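# Lower the bearing ring onto the upright journal's shoulder

## Task

Put the bearing ring around the vertical journal and slide it down until it sits fully on the journal's shoulder, without letting the ring fall at any point.

## Robot and tools

Robot: two arms. left_arm has a left hand and right_arm a right hand. Each hand has five fingers and six motors. Base positions in metres: left_arm at (-0.053, +0.324, 0) and right_arm at (-0.032, -0.478, -0.001), each turned only slightly about z. A post stands fixed behind the arms. Cameras: cam_high (896x504), cam_left_wrist and cam_right_wrist (672x504 each).

Frames. The scene frame has its origin at table-top height, midway between the nominal bases. +z is up, +x points out over the table, and left_arm is on the +y side. Positions, orientations, velocities and move targets in results use this frame. Pose offsets are expressed in each arm's own Hand target axes. The hand point is a spot 0.05 m in front of the palm. Its +z runs along the straight fingers, +y points out of the palm, and +x goes across the palm away from the thumb on the right hand; on the left hand +x points toward the thumb. Straight fingertips reach 0.06-0.07 m past the point and sit 0.06 m behind it along -y. A wrist bracket on the little-finger side can strike objects. With the fingers level, the wrist can hang as much as 0.11-0.23 m below the point.

Row layout. Every row holds 28 numbers in [-1, 1], covering both arms even when only one moves: left dx, dy, dz, rx, ry, rz, then left thumb_turn, thumb_bend, index, middle, ring, little, force_limit, speed, and then the same 14 for the right arm. dx to rz are an offset from that arm's Hand target, not an absolute pose. 1.0 equals 0.6 m or 180 degrees, and rx, ry, rz make up a single rotation vector. Six zeros mean no new pose for that arm. Finger numbers are absolute: -1 is open or straight, +1 is closed. thumb_turn +1 places the thumb opposite the fingers. force_limit runs from about 0 N at -1 to 10 N at +1 (15 N for the two thumb motors). speed rises from near zero at -1 to full at +0.48 and above. No hand number means "unchanged", so to keep a hand as it is, resend the last eight numbers it was given. Before any have been sent, use hand_measured plus hand_force_limit and hand_speed. For a gentle grip, close at speed -0.94 or lower. A grip of about 0.035-0.065 m needs the thumb turned in front.

execute_actions(actions, cameras): actions is a list of actions. Each action holds up to 15 rows, one per 1/30 s step, and the last row is held until step 15. Every row counts from the Hand target as it was when that action started, so sending the same offset again moves the arm further. Images come back only for an empty list or when cameras requests them (["all"], names, or []).

move(target, speed, blend, stop_force, zero, blocking, cameras): drives each hand point in a straight line. target is one 28-number row or a list of up to 15 rows, all offsets counted from the same starting Hand targets. speed is in m/s, from 0.002 to 3.6, default 0.25; rotation is capped at twice that in rad/s. blend is a corner radius in m for lists; 0 means stop at each target. stop_force (3-120 N) ends an arm's path once its wrist sensor feels that much push against the motion, after which the arm backs off slightly and holds. It is unreliable while the hand rotates, and every row in the list must carry the same hand numbers. zero (default true) re-zeros before the move. blocking=false returns after about 0.5 s and cannot be combined with stop_force. The whole move is capped at 10 s. Paths ignore obstacles and the other arm. A move is refused if the wrist would come near the arm's own base axis, so route around the base instead. The result adds a move: line reporting done, off_target, moving, held or fault, plus limits such as paced or held.

wait(seconds 0-3600) lets time pass without new commands. stop brakes a running move. zoom_image(camera, region [x0,y0,x1,y1], at most 504x504 px) enlarges part of a camera's latest image. show_instructions shows the reference pages. zero_wrist_force(arm) re-zeros one arm's wrist sensor. finished_scene(scene 1) ends the scene for good, and the ring must then stay in place by itself.

Results: end_effector_position (m), end_effector_quat_wxyz and velocities in the scene frame. Hand target is the last commanded pose, which the hand often falls short of; the next offsets start from it. Also reported: joint positions and torques, Wrist force/torque along the hand's axes, a line with the peak force since the last report, hand_measured, hand_stopped_by (moving, target, force, stalled, fault) and hand_load_n (positive means the finger is being pushed open; a dropped grip shows as a load near 0). Step readings list intermediate positions. A MOTOR HOT line appears at 70 °C. The controller limits each commanded orientation to 32 degrees from the current one.

Avoid: dropping the ring, even by a few millimetres, or releasing it while it moves. Do not slam or shove hard: about 150 N on an arm, or too much joint torque, stops that arm for 10 s, and arms are stiff, so aiming just past a firm contact can trigger a fault. Keep the arms from touching each other, and never close one hand on the other's fingers. Do not hit the post, and keep everything on the table. Long holds or overstretched arms heat the motors, and 85 °C brakes the arm. Objects may occasionally get nudged by outside forces.

Each tool is called after ">>>" by a JSON object that holds its "op" and its "data", one argument or row to a line.

Reference images:

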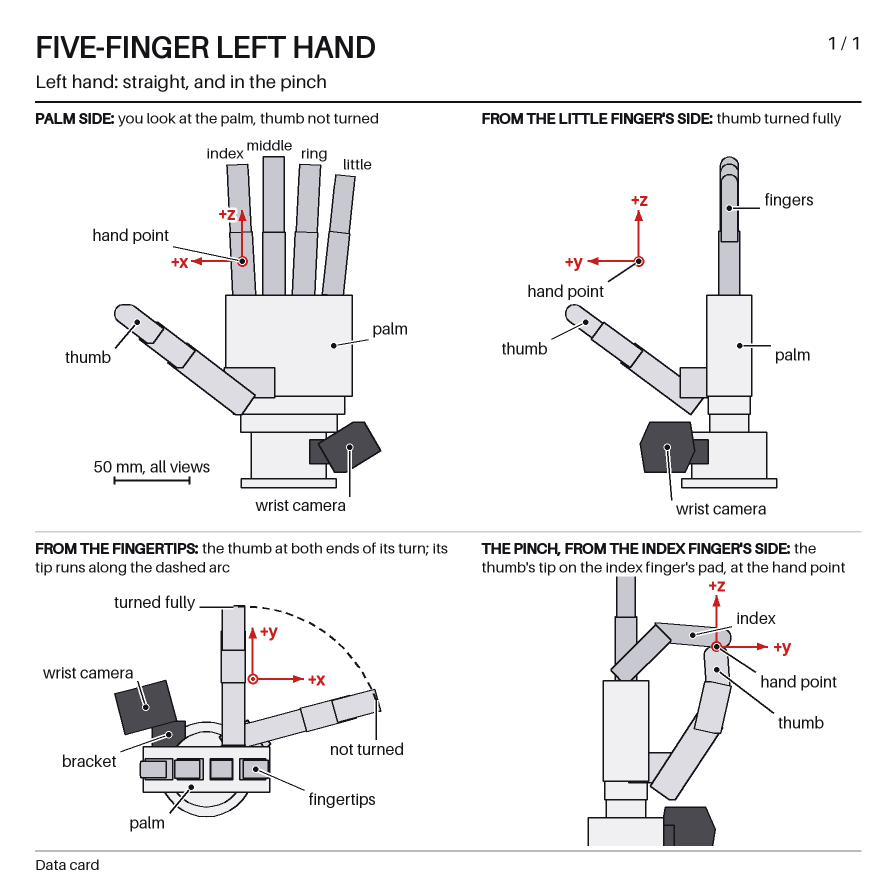

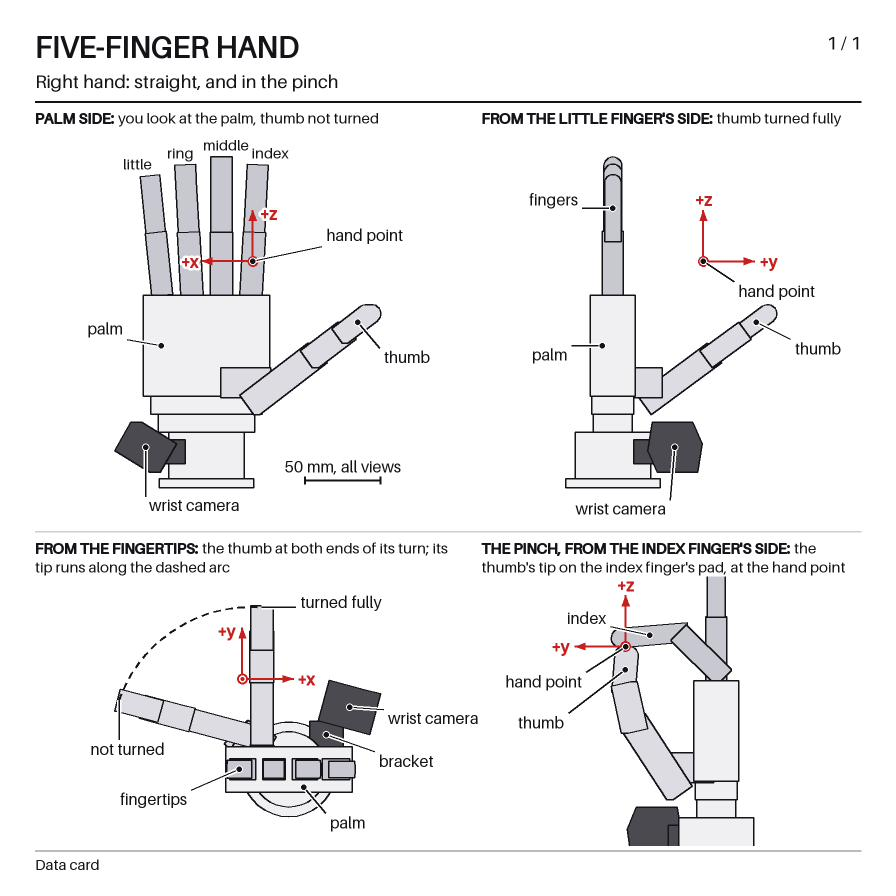

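## Session

>>> {"op": "execute_actions", "data": {
  "actions": []
}}

Scene clock: 0.00 s.
left_arm: end_effector_position=(+0.1094, +0.4110, +0.2018) hand_measured=(-1.000, -1.000, -1.000, -1.000, -1.000, -1.000) hand_load_n=(+0.0, +0.0, +0.0, +0.0, +0.0, +0.0) hand_stopped_by=(target, target, target, target, target, target) hand_force_limit=0.00 hand_speed=-0.80 end_effector_quat_wxyz=(+0.046, -0.233, +0.970, -0.054) | right_arm: end_effector_position=(+0.4719, -0.8063, +0.1188) hand_measured=(-1.000, -1.000, -1.000, -1.000, -1.000, -1.000) hand_load_n=(+0.0, +0.0, +0.0, +0.0, +0.0, +0.0) hand_stopped_by=(target, target, target, target, target, target) hand_force_limit=0.00 hand_speed=-0.80 end_effector_quat_wxyz=(-0.261, -0.599, +0.706, -0.272)
Joint positions: left_arm=[4.205 -1.269 -2.16 1.839 -1.431 -0.964] | right_arm=[-0.574 -0.8 1.064 0.885 2.24 -3.664]
Joint velocities: within noise
Joint torques (N m): no reading
Wrist force (N): no reading
Wrist torque (N m): no reading
Wrist force, peak (N): no reading
Hand target: left_arm +0.1094, +0.4110, +0.2018; +0.046, -0.233, +0.970, -0.054 | right_arm +0.4719, -0.8063, +0.1188; -0.261, -0.599, +0.706, -0.272

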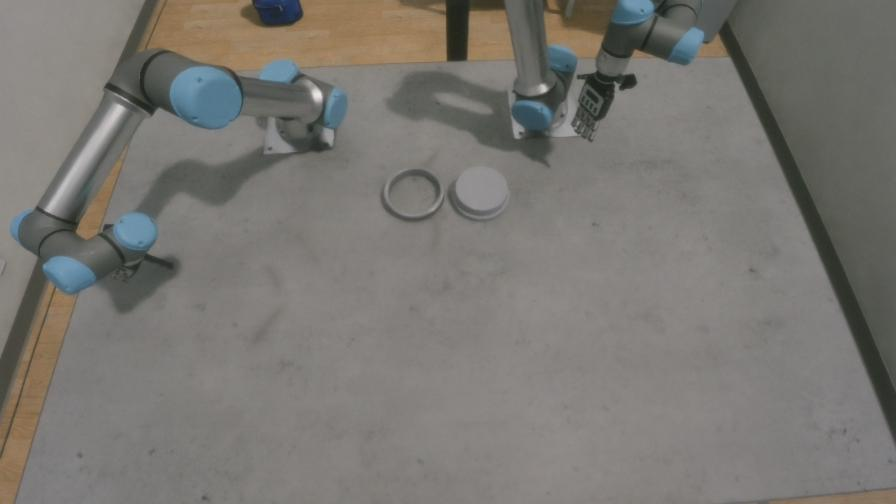

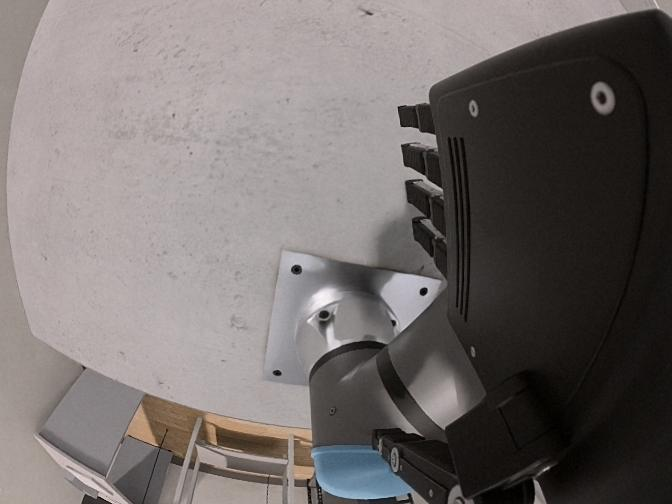

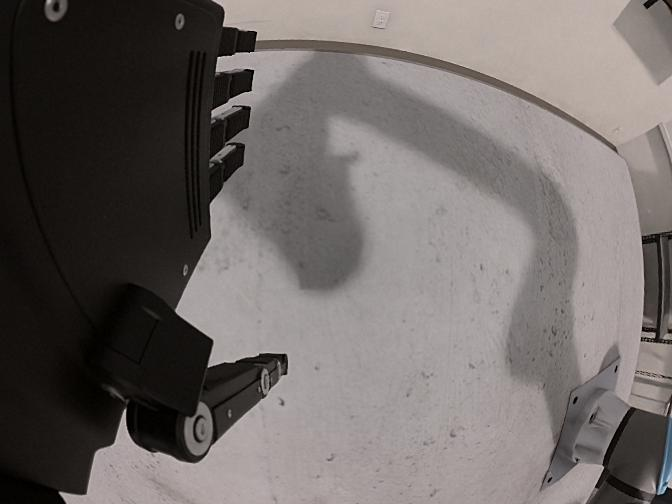

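>>> {"op": "zoom_image", "data": {
  "camera": "cam_high",
  "region": [360, 140, 540, 240]
}}

>>> {"op": "zoom_image", "data": {
  "camera": "cam_high",
  "region": [240, 0, 740, 270]
}}

Scaled by 2.800 from the camera's image (finer frame: 1280x720).

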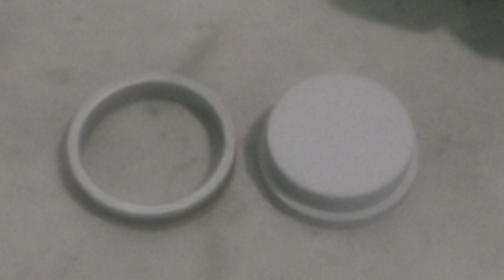

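Scaled by 1.008 from the camera's image (finer frame: 1280x720).

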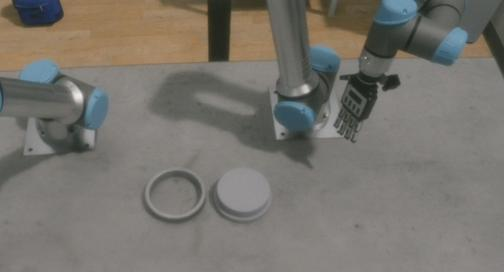

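>>> {"op": "move", "data": {
  "target": [-0.022,-0.422,-0.366,0,0,0,-1,-1,-1,-1,-1,-1,0,-0.8,0,0,0,0,0,0,-1,-1,-1,-1,-1,-1,0,-0.8],
  "cameras": ["all"]
}}

Scene clock: 101.00 s.
left_arm: end_effector_position=(+0.2094, +0.2112, +0.4519) hand_measured=(-1.000, -1.000, -1.000, -1.000, -1.000, -1.000) hand_load_n=(+0.0, +0.0, +0.0, +0.0, +0.0, +0.0) hand_stopped_by=(target, target, target, target, target, target) hand_force_limit=0.00 hand_speed=-0.80 end_effector_quat_wxyz=(+0.046, -0.233, +0.970, -0.054) | right_arm: end_effector_position=(+0.4719, -0.8063, +0.1188) hand_measured=(-1.000, -1.000, -1.000, -1.000, -1.000, -1.000) hand_load_n=(+0.0, +0.0, +0.0, +0.0, +0.0, +0.0) hand_stopped_by=(target, target, target, target, target, target) hand_force_limit=0.00 hand_speed=-0.80 end_effector_quat_wxyz=(-0.261, -0.599, +0.706, -0.272)
Joint positions: left_arm=[3.136 -1.612 -1.183 1.338 -1.486 -2.039] | right_arm=[-0.574 -0.8 1.064 0.885 2.24 -3.664]
Joint torques (N m): left_arm=[-8.29 9.34 24.21 -5.29 -2.43 -1.27] | right_arm=[0.22 -43.86 -15.76 1.79 1.01 0.13]
Wrist force (N): left_arm=[0.3 0.2 0.3] | right_arm=[0.0 -0.1 -0.1]
Wrist torque (N m): left_arm=[0.03 -0.04 0.07] | right_arm=[-0.01 0.01 0.00]
Wrist force, peak (N): left_arm=[0.1 1.2 1.0] | right_arm=[0.1 0.5 0.4]
Hand target: left_arm +0.2094, +0.2111, +0.4520; +0.046, -0.233, +0.970, -0.054 | right_arm +0.4719, -0.8063, +0.1188; -0.261, -0.599, +0.706, -0.272
Off the commanded pose: left_arm 0.000 m, 0 deg | right_arm 0.000 m, 0 deg.
move: done

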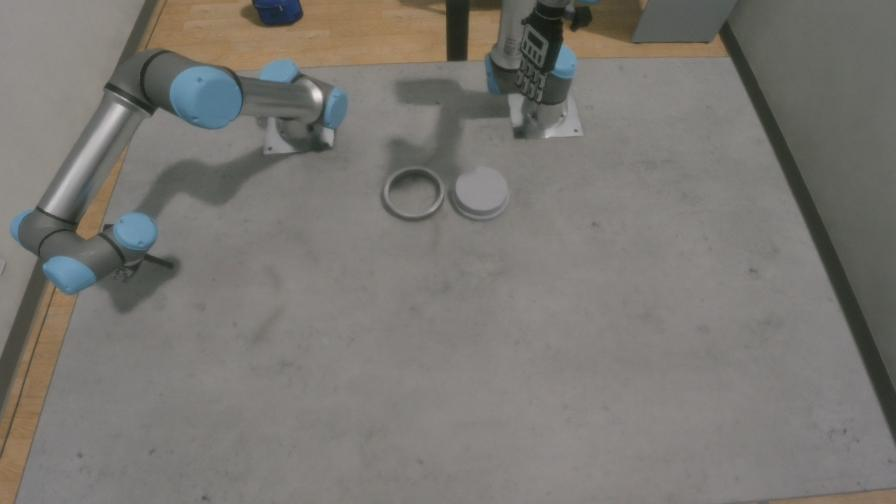

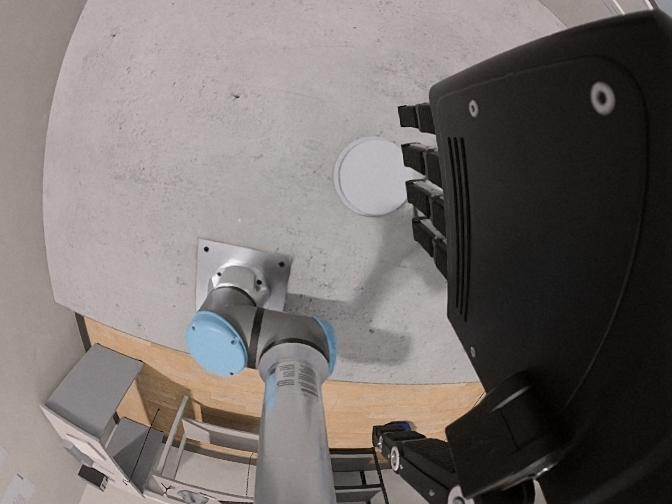

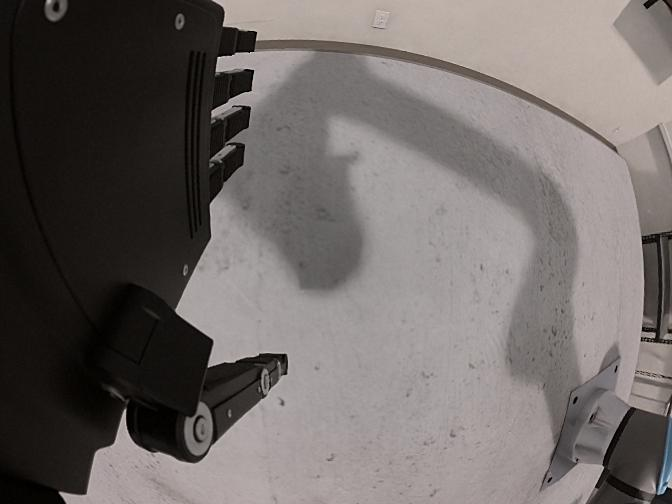

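>>> {"op": "zoom_image", "data": {
  "camera": "cam_left_wrist",
  "region": [300, 100, 440, 240]
}}

Scaled by 3.600 from the camera's image (finer frame: 960x720).

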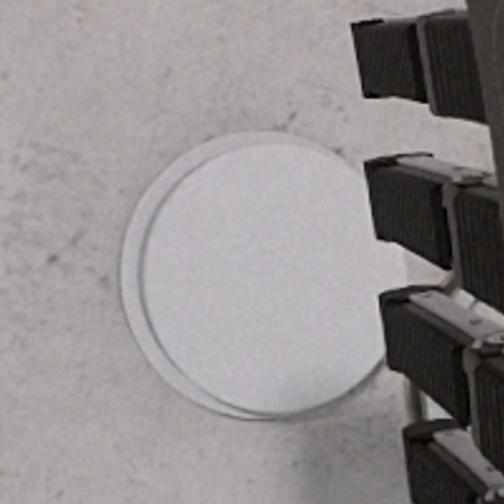

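>>> {"op": "zoom_image", "data": {
  "camera": "cam_high",
  "region": [376, 155, 456, 230]
}}

>>> {"op": "zoom_image", "data": {
  "camera": "cam_high",
  "region": [441, 155, 521, 230]
}}

Scaled by 6.300 from the camera's image (finer frame: 1280x720).

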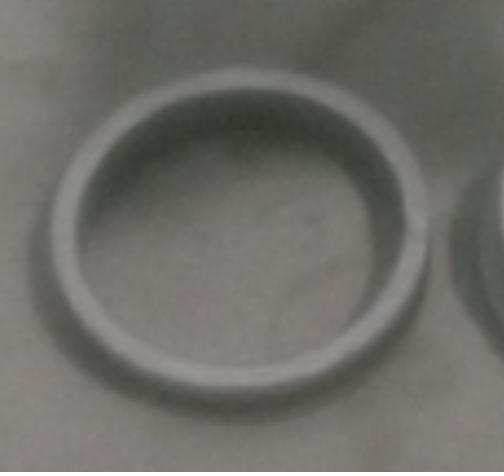

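Scaled by 6.300 from the camera's image (finer frame: 1280x720).

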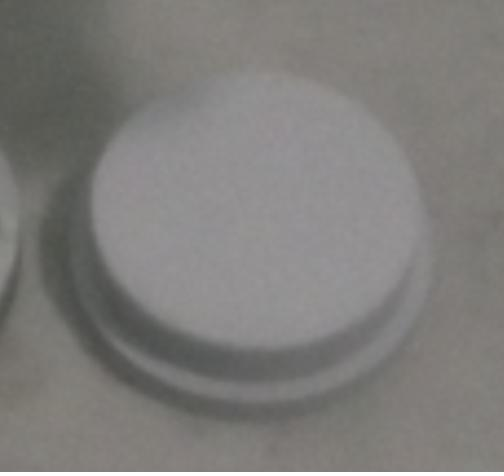

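>>> {"op": "move", "data": {
  "target": [-0.058,0.115,0.158,-0.040,-0.047,-0.848,-1,-1,-1,-1,-1,-1,0,-0.8,-0.209,0.486,-0.786,-0.192,-0.185,0.424,-1,-1,-1,-1,-1,-1,0,-0.8],
  "cameras": ["all"],
  "speed": 0.3
}}

Scene clock: 266.10 s.
left_arm: end_effector_position=(+0.2202, +0.2803, +0.3516) hand_measured=(-1.000, -1.000, -1.000, -1.000, -1.000, -1.000) hand_load_n=(+0.0, +0.0, +0.0, +0.0, +0.0, +0.0) hand_stopped_by=(target, target, target, target, target, target) hand_force_limit=0.00 hand_speed=-0.80 end_effector_quat_wxyz=(+0.000, +1.000, +0.000, +0.000) | right_arm: end_effector_position=(+0.2215, -0.3504, +0.3481) hand_measured=(-1.000, -1.000, -1.000, -1.000, -1.000, -1.000) hand_load_n=(+0.0, +0.0, +0.0, +0.0, +0.0, +0.0) hand_stopped_by=(target, target, target, target, target, target) hand_force_limit=0.00 hand_speed=-0.80 end_effector_quat_wxyz=(+0.001, -0.001, +1.000, +0.000)
Joint positions: left_arm=[3.777 -1.361 -1.72 1.511 -1.57 -4.063] | right_arm=[-0.355 -1.812 1.751 1.629 1.57 -1.89]
Joint torques (N m): left_arm=[-8.81 16.06 9.52 0.04 -2.47 -1.63] | right_arm=[12.54 -12.85 -22.03 3.89 -1.72 1.97]
Wrist force (N): left_arm=[0.3 -0.1 0.5] | right_arm=[0.8 0.4 0.6]
Wrist torque (N m): left_arm=[-0.05 -0.03 0.06] | right_arm=[0.09 -0.15 0.05]
Wrist force, peak (N): left_arm=[0.0 0.2 1.1] | right_arm=[1.3 0.8 0.3]
Hand target: left_arm +0.2202, +0.2803, +0.3516; +0.000, +1.000, +0.000, +0.000 | right_arm +0.2215, -0.3503, +0.3481; +0.001, -0.001, +1.000, +0.000
Off the commanded pose: left_arm 0.000 m, 0 deg | right_arm 0.000 m, 0 deg.
move: done

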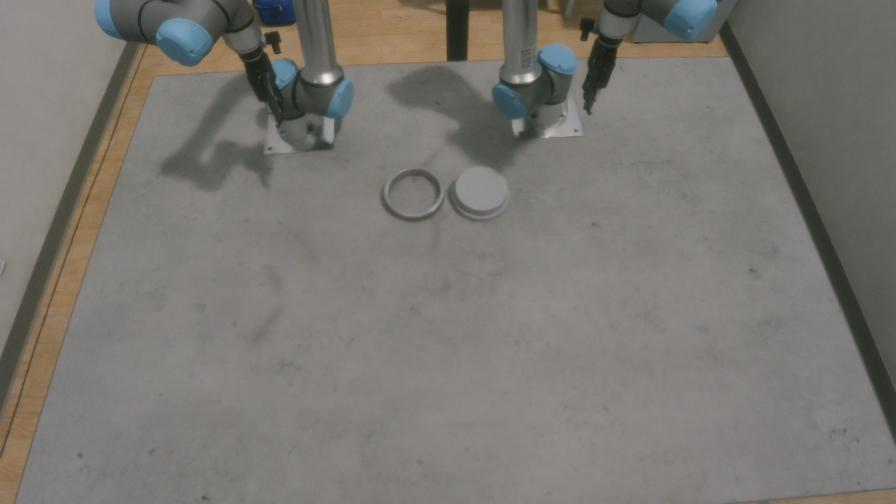

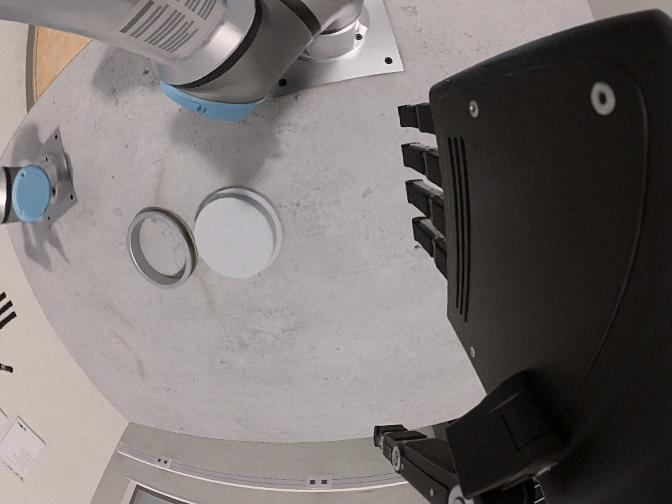

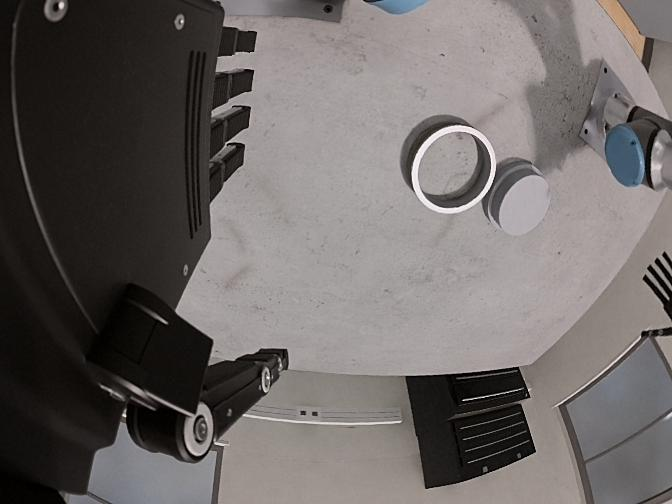

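>>> {"op": "move", "data": {
  "target": [0.0597,0.4838,0.2527,0,0,0,-1,-1,-1,-1,-1,-1,0,-0.8,-0.0575,0.3173,0.247,0,0,0,-1,-1,-1,-1,-1,-1,0,-0.8],
  "cameras": ["all"],
  "speed": 0.2
}}

Scene clock: 300.20 s.
left_arm: end_effector_position=(+0.2561, -0.0100, +0.2002) hand_measured=(-1.000, -1.000, -1.000, -1.000, -1.000, -1.000) hand_load_n=(+0.0, -0.5, +0.0, +0.0, +0.0, +0.0) hand_stopped_by=(target, target, target, target, target, target) hand_force_limit=0.00 hand_speed=-0.80 end_effector_quat_wxyz=(+0.000, +1.000, +0.000, +0.000) | right_arm: end_effector_position=(+0.2561, -0.1600, +0.2000) hand_measured=(-1.000, -1.000, -1.000, -1.000, -1.000, -1.000) hand_load_n=(+0.0, +0.0, +0.0, +0.0, +0.0, +0.0) hand_stopped_by=(target, target, target, target, target, target) hand_force_limit=0.00 hand_speed=-0.80 end_effector_quat_wxyz=(+0.001, -0.001, +1.000, +0.000)
Joint positions: left_arm=[2.7 -1.797 -1.673 1.899 -1.57 -5.14] | right_arm=[0.373 -1.409 1.749 1.228 1.572 -1.161]
Joint torques (N m): left_arm=[-11.2 18.16 22.94 0.14 -2.5 -1.34] | right_arm=[13.46 -16.2 -20.33 0.88 1.85 1.62]
Wrist force (N): left_arm=[0.1 0.1 0.7] | right_arm=[0.6 0.3 0.1]
Wrist torque (N m): left_arm=[-0.03 -0.01 0.03] | right_arm=[0.11 -0.10 0.06]
Wrist force, peak (N): left_arm=[0.4 1.3 1.3] | right_arm=[0.7 0.7 1.0]
Hand target: left_arm +0.2562, -0.0101, +0.2002; +0.000, +1.000, +0.000, +0.000 | right_arm +0.2561, -0.1600, +0.1999; +0.001, -0.001, +1.000, +0.000
Off the commanded pose: left_arm 0.000 m, 0 deg | right_arm 0.000 m, 0 deg.
move: done

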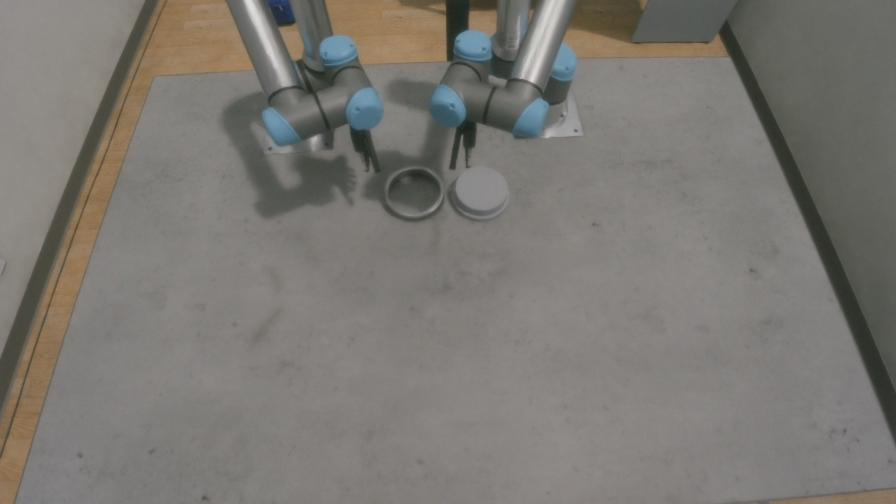

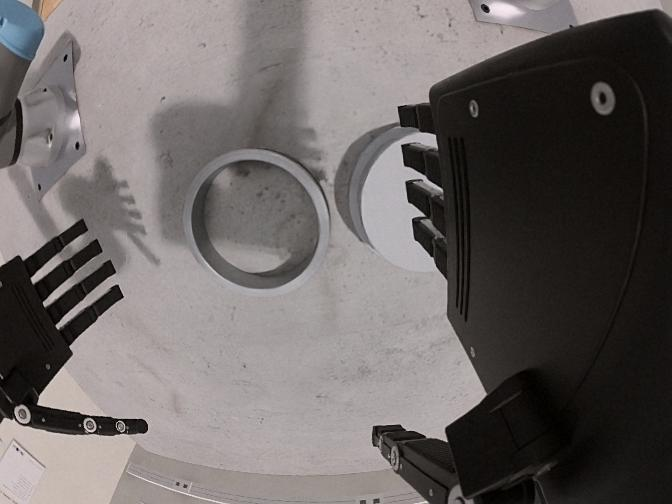

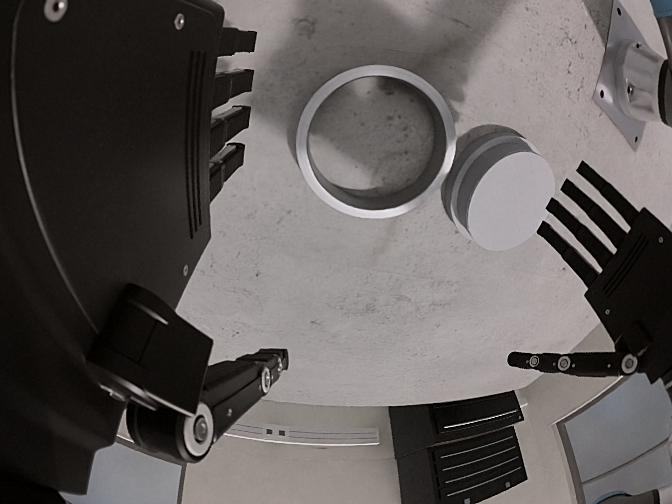

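>>> {"op": "move", "data": {
  "target": [0,0,0.083,0,0,0,-1,-1,-1,-1,-1,-1,0,-0.8,0,0,0.1667,0,0,0,-1,-1,-1,-1,-1,-1,0,-0.8],
  "cameras": ["all"],
  "speed": 0.15
}}

Scene clock: 313.43 s.
left_arm: end_effector_position=(+0.2562, -0.0101, +0.1504) hand_measured=(-1.000, -1.000, -1.000, -1.000, -1.000, -1.000) hand_load_n=(+0.0, +0.0, +0.0, +0.0, +0.0, +0.0) hand_stopped_by=(target, target, target, target, target, target) hand_force_limit=0.00 hand_speed=-0.80 end_effector_quat_wxyz=(+0.000, +1.000, +0.000, +0.000) | right_arm: end_effector_position=(+0.2564, -0.1601, +0.1000) hand_measured=(-1.000, -1.000, -1.000, -1.000, -1.000, -1.000) hand_load_n=(+0.0, +0.0, +0.0, +0.0, +0.0, +0.0) hand_stopped_by=(target, target, target, target, target, target) hand_force_limit=0.00 hand_speed=-0.80 end_effector_quat_wxyz=(+0.001, -0.001, +1.000, +0.000)
Joint positions: left_arm=[2.7 -1.842 -1.752 2.024 -1.571 -5.14] | right_arm=[0.373 -1.298 1.896 0.97 1.572 -1.161]
Joint torques (N m): left_arm=[-10.41 16.9 8.9 0.14 1.04 -1.36] | right_arm=[13.04 -18.05 -5.53 1.12 -1.73 1.82]
Wrist force (N): left_arm=[0.3 0.2 0.6] | right_arm=[0.7 0.0 0.1]
Wrist torque (N m): left_arm=[0.01 -0.04 0.04] | right_arm=[0.06 -0.14 0.10]
Wrist force, peak (N): left_arm=[0.2 0.1 1.1] | right_arm=[0.9 -0.2 0.8]
Hand target: left_arm +0.2562, -0.0101, +0.1504; +0.000, +1.000, +0.000, +0.000 | right_arm +0.2564, -0.1600, +0.0999; +0.001, -0.001, +1.000, +0.000
Off the commanded pose: left_arm 0.000 m, 0 deg | right_arm 0.000 m, 0 deg.
move: done

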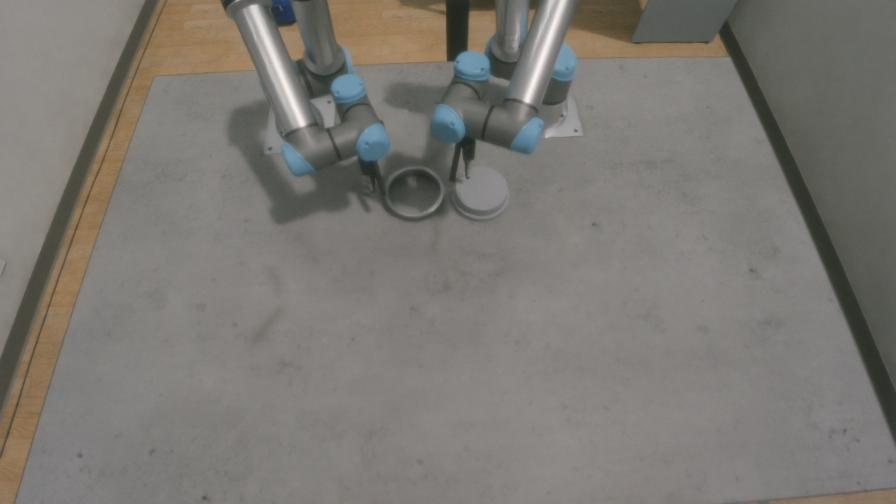

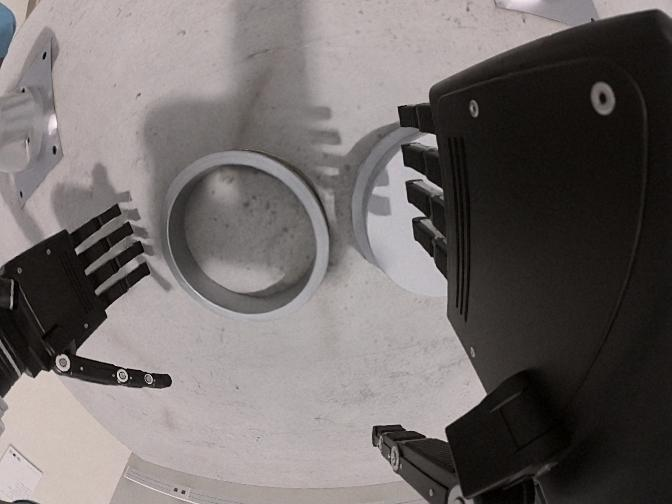

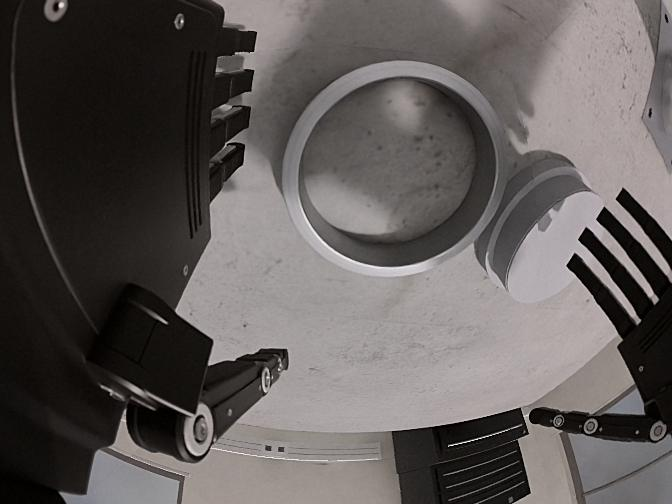

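>>> {"op": "zoom_image", "data": {
  "camera": "cam_left_wrist",
  "region": [60, 120, 360, 340]
}}

>>> {"op": "zoom_image", "data": {
  "camera": "cam_right_wrist",
  "region": [200, 20, 640, 340]
}}

Scaled by 1.680 from the camera's image (finer frame: 960x720).

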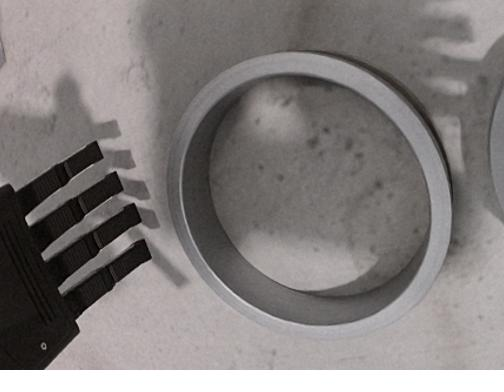

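Scaled by 1.145 from the camera's image (finer frame: 960x720).

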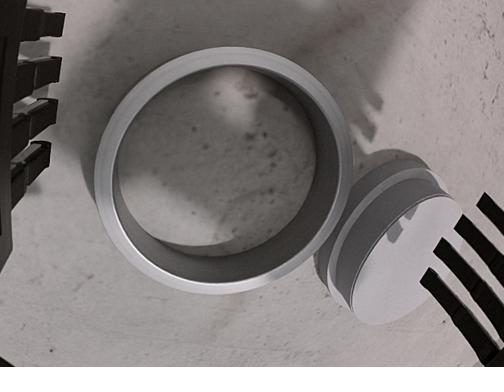

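>>> {"op": "move", "data": {
  "target": [0,0,0,0,0,0,-1,-1,-1,-1,-1,-1,0,-0.8,0,0,0.0833,0,0,0,-1,-1,-1,-1,-1,-1,0,-0.8],
  "cameras": ["all"],
  "speed": 0.01,
  "stop_force": 4
}}

Scene clock: 348.17 s.
left_arm: end_effector_position=(+0.2562, -0.0101, +0.1504) hand_measured=(-1.000, -1.000, -1.000, -1.000, -1.000, -1.000) hand_load_n=(+0.0, +0.0, +0.0, +0.0, +0.0, +0.0) hand_stopped_by=(target, target, target, target, target, target) hand_force_limit=0.00 hand_speed=-0.80 end_effector_quat_wxyz=(+0.000, +1.000, +0.000, +0.000) | right_arm: end_effector_position=(+0.2565, -0.1601, +0.0691) hand_measured=(-1.000, -1.000, -1.000, -1.000, -1.000, -1.000) hand_load_n=(+0.0, +0.0, +0.0, +0.0, +0.0, +0.0) hand_stopped_by=(target, target, target, target, target, target) hand_force_limit=0.00 hand_speed=-0.80 end_effector_quat_wxyz=(+0.001, -0.001, +1.000, +0.000)
Joint positions: left_arm=[2.7 -1.842 -1.752 2.024 -1.57 -5.14] | right_arm=[0.373 -1.252 1.93 0.891 1.572 -1.162]
Joint torques (N m): left_arm=[-8.64 17.93 7.85 -0.01 1.87 -1.22] | right_arm=[-10.27 -29.57 -16.56 3.54 -0.97 -0.19]
Wrist force (N): left_arm=[0.3 0.3 0.6] | right_arm=[0.0 0.0 -3.4]
Wrist torque (N m): left_arm=[0.03 -0.05 0.04] | right_arm=[0.28 -0.04 0.06]
Wrist force, peak (N): left_arm=[0.3 0.1 1.0] | right_arm=[-0.2 0.2 -14.4]
Hand target: left_arm +0.2562, -0.0101, +0.1504; +0.000, +1.000, +0.000, +0.000 | right_arm +0.2565, -0.1601, +0.0691; +0.001, -0.001, +1.000, +0.000 (not the last commanded pose)
Off the commanded pose: left_arm 0.000 m, 0 deg | right_arm 0.019 m, 0 deg.
move: contact (right_arm)

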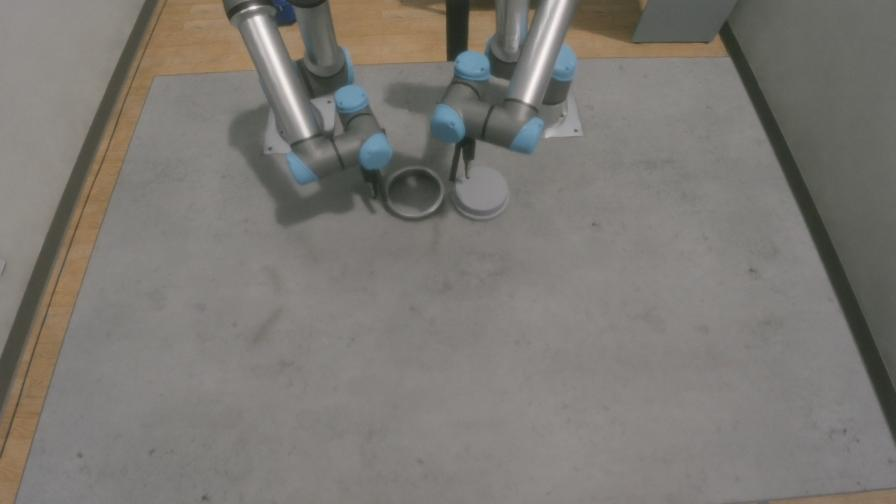

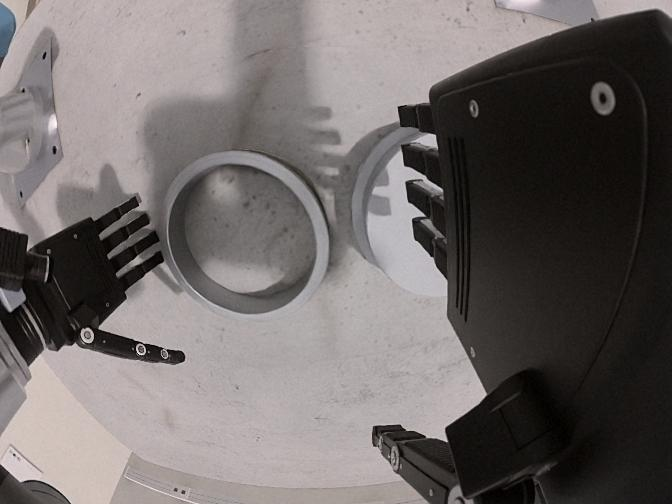

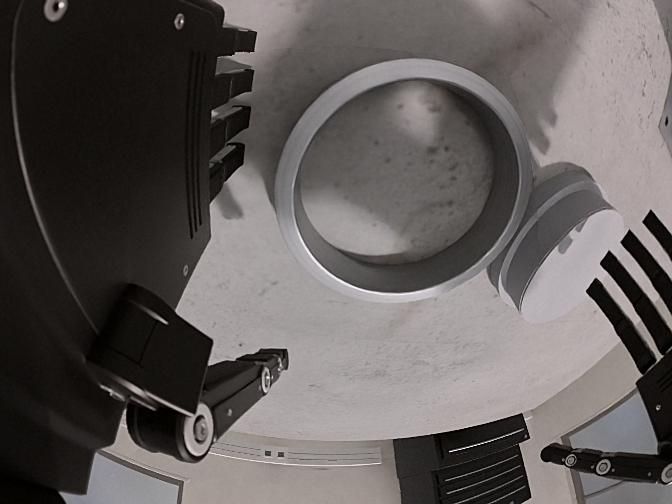

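>>> {"op": "move", "data": {
  "target": [
    [0,-0.3,0,0,0,0,-1,-1,-1,-1,-1,-1,0,-0.8,0,0,-0.01,0,0,0,-1,-1,-1,-1,-1,-1,0,-0.8],
    [0,-0.3,0.1,0,0,0,-1,-1,-1,-1,-1,-1,0,-0.8,0,0,-0.01,0,0,0,-1,-1,-1,-1,-1,-1,0,-0.8]
  ],
  "cameras": ["all"],
  "speed": 0.15
}}

Scene clock: 375.93 s.
left_arm: end_effector_position=(+0.2561, +0.1699, +0.0903) hand_measured=(-1.000, -1.000, -1.000, -1.000, -1.000, -1.000) hand_load_n=(+0.0, -0.5, +0.0, +0.0, +0.0, +0.0) hand_stopped_by=(target, target, target, target, target, target) hand_force_limit=0.00 hand_speed=-0.80 end_effector_quat_wxyz=(+0.000, +1.000, +0.000, +0.000) | right_arm: end_effector_position=(+0.2564, -0.1601, +0.0751) hand_measured=(-1.000, -1.000, -1.000, -1.000, -1.000, -1.000) hand_load_n=(+0.0, +0.0, +0.0, +0.0, +0.0, +0.0) hand_stopped_by=(target, target, target, target, target, target) hand_force_limit=0.00 hand_speed=-0.80 end_effector_quat_wxyz=(+0.001, -0.001, +1.000, +0.000)
Joint positions: left_arm=[3.275 -1.699 -2.113 2.241 -1.57 -4.565] | right_arm=[0.373 -1.262 1.924 0.906 1.572 -1.162]
Joint torques (N m): left_arm=[-10.29 7.52 5.71 0.08 2.31 -1.38] | right_arm=[12.15 -30.16 -17.85 4.01 -1.19 1.1]
Wrist force (N): left_arm=[0.4 0.1 0.8] | right_arm=[0.9 0.2 0.1]
Wrist torque (N m): left_arm=[-0.01 -0.05 0.02] | right_arm=[0.09 -0.15 0.11]
Wrist force, peak (N): left_arm=[0.5 0.3 1.7] | right_arm=[0.1 -0.1 -3.8]
Hand target: left_arm +0.2561, +0.1699, +0.0903; +0.000, +1.000, +0.000, +0.000 | right_arm +0.2564, -0.1601, +0.0751; +0.001, -0.001, +1.000, +0.000
Off the commanded pose: left_arm 0.000 m, 0 deg | right_arm 0.000 m, 0 deg.
move: done

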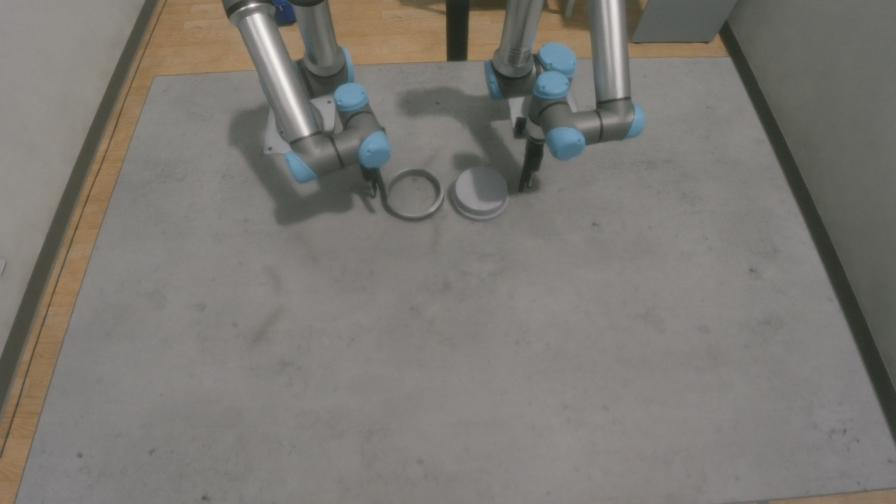

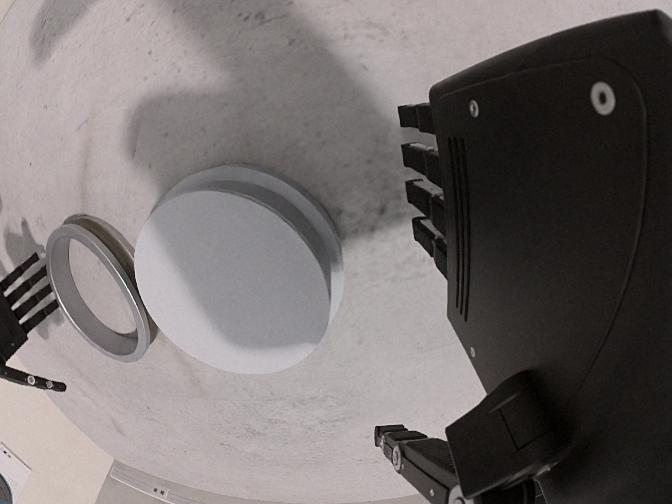

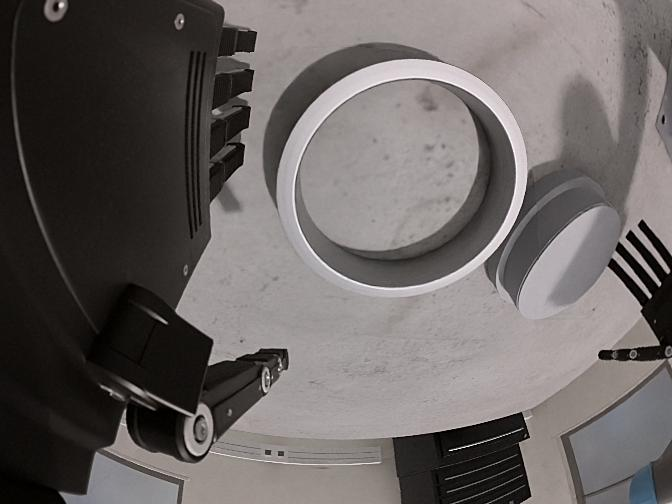

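>>> {"op": "move", "data": {
  "target": [0,0.0833,0,0,0,0,-1,-1,-1,-1,-1,-1,0,-0.8,0,0,0,0,0,0,-1,-1,-1,-1,-1,-1,0,-0.8],
  "cameras": ["all"],
  "speed": 0.008,
  "stop_force": 3
}}

Scene clock: 467.90 s.
left_arm: end_effector_position=(+0.2561, +0.1199, +0.0903) hand_measured=(-1.000, -1.000, -1.000, -1.000, -1.000, -1.000) hand_load_n=(+0.0, +0.0, +0.0, +0.0, +0.0, +0.0) hand_stopped_by=(target, target, target, target, target, target) hand_force_limit=0.00 hand_speed=-0.80 end_effector_quat_wxyz=(+0.000, +1.000, +0.000, +0.000) | right_arm: end_effector_position=(+0.2564, -0.1601, +0.0751) hand_measured=(-1.000, -1.000, -1.000, -1.000, -1.000, -1.000) hand_load_n=(+0.0, +0.0, +0.0, +0.0, +0.0, +0.0) hand_stopped_by=(target, target, target, target, target, target) hand_force_limit=0.00 hand_speed=-0.80 end_effector_quat_wxyz=(+0.001, -0.001, +1.000, +0.000)
Joint positions: left_arm=[3.091 -1.745 -2.058 2.232 -1.57 -4.749] | right_arm=[0.373 -1.262 1.924 0.906 1.572 -1.162]
Joint torques (N m): left_arm=[-9.85 11.32 19.15 -5 -2.15 -1.51] | right_arm=[11.13 -30.54 -18.16 3.85 -1.2 1.19]
Wrist force (N): left_arm=[0.3 0.3 1.1] | right_arm=[0.9 0.3 0.6]
Wrist torque (N m): left_arm=[-0.01 -0.03 0.04] | right_arm=[0.08 -0.18 0.12]
Wrist force, peak (N): left_arm=[0.5 0.2 1.3] | right_arm=[1.3 0.3 0.3]
Hand target: left_arm +0.2561, +0.1199, +0.0903; +0.000, +1.000, +0.000, +0.000 | right_arm +0.2564, -0.1601, +0.0751; +0.001, -0.001, +1.000, +0.000
Off the commanded pose: left_arm 0.000 m, 0 deg | right_arm 0.000 m, 0 deg.
move: done

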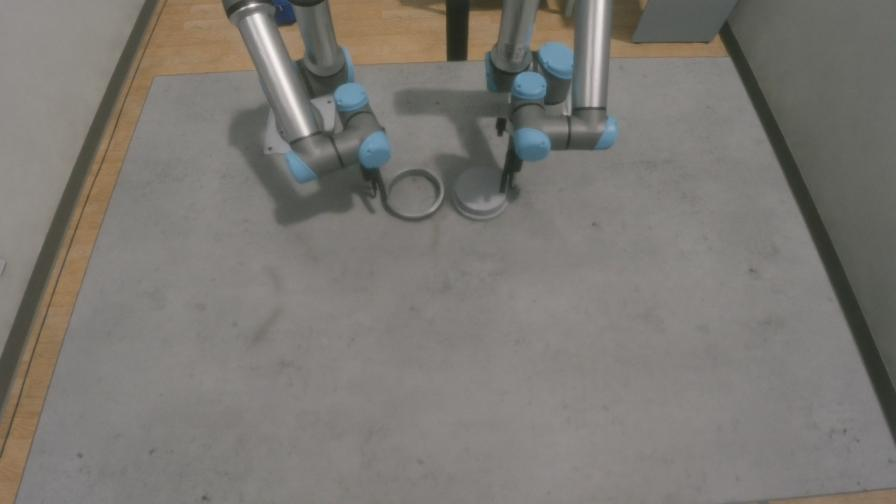

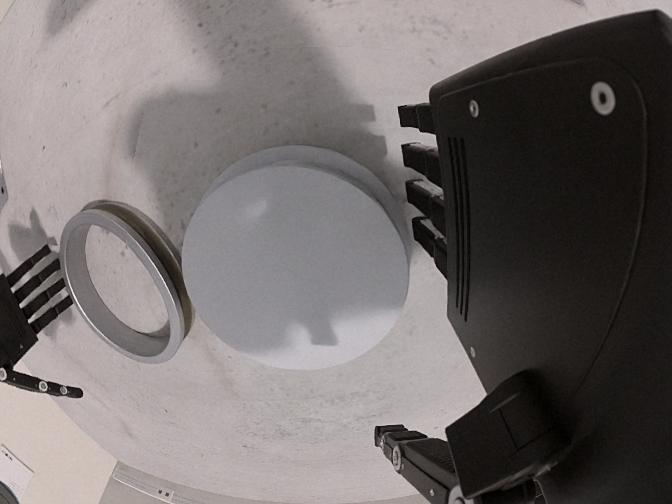

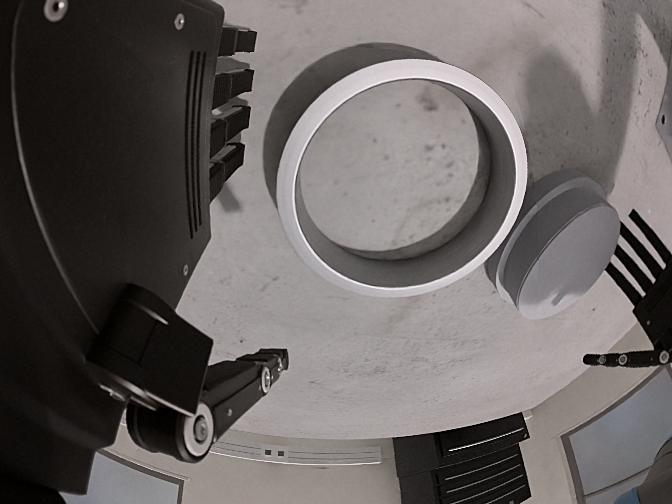

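>>> {"op": "zoom_image", "data": {
  "camera": "cam_high",
  "region": [340, 100, 560, 240]
}}

>>> {"op": "zoom_image", "data": {
  "camera": "cam_left_wrist",
  "region": [170, 90, 450, 380]
}}

>>> {"op": "zoom_image", "data": {
  "camera": "cam_right_wrist",
  "region": [460, 120, 672, 380]
}}

Scaled by 2.291 from the camera's image (finer frame: 1280x720).

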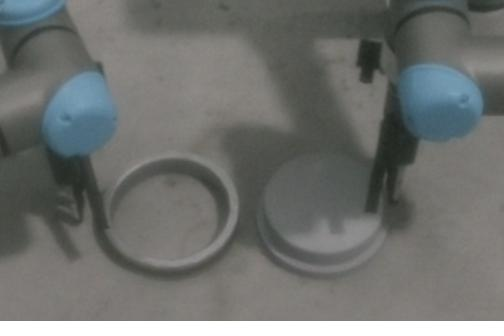

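Scaled by 1.738 from the camera's image (finer frame: 960x720).

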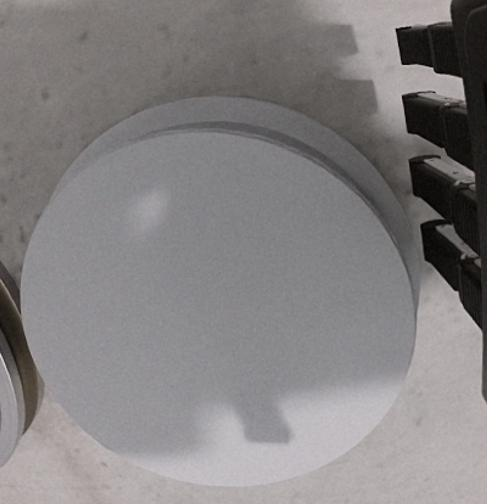

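Scaled by 1.938 from the camera's image (finer frame: 960x720).

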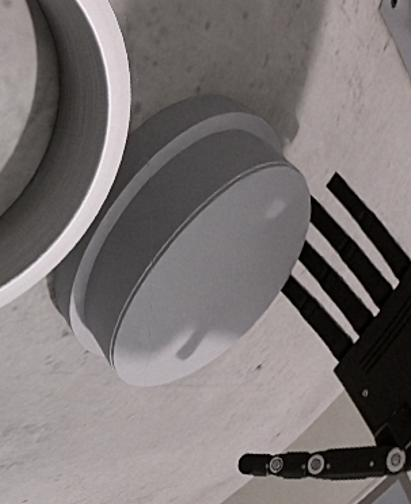

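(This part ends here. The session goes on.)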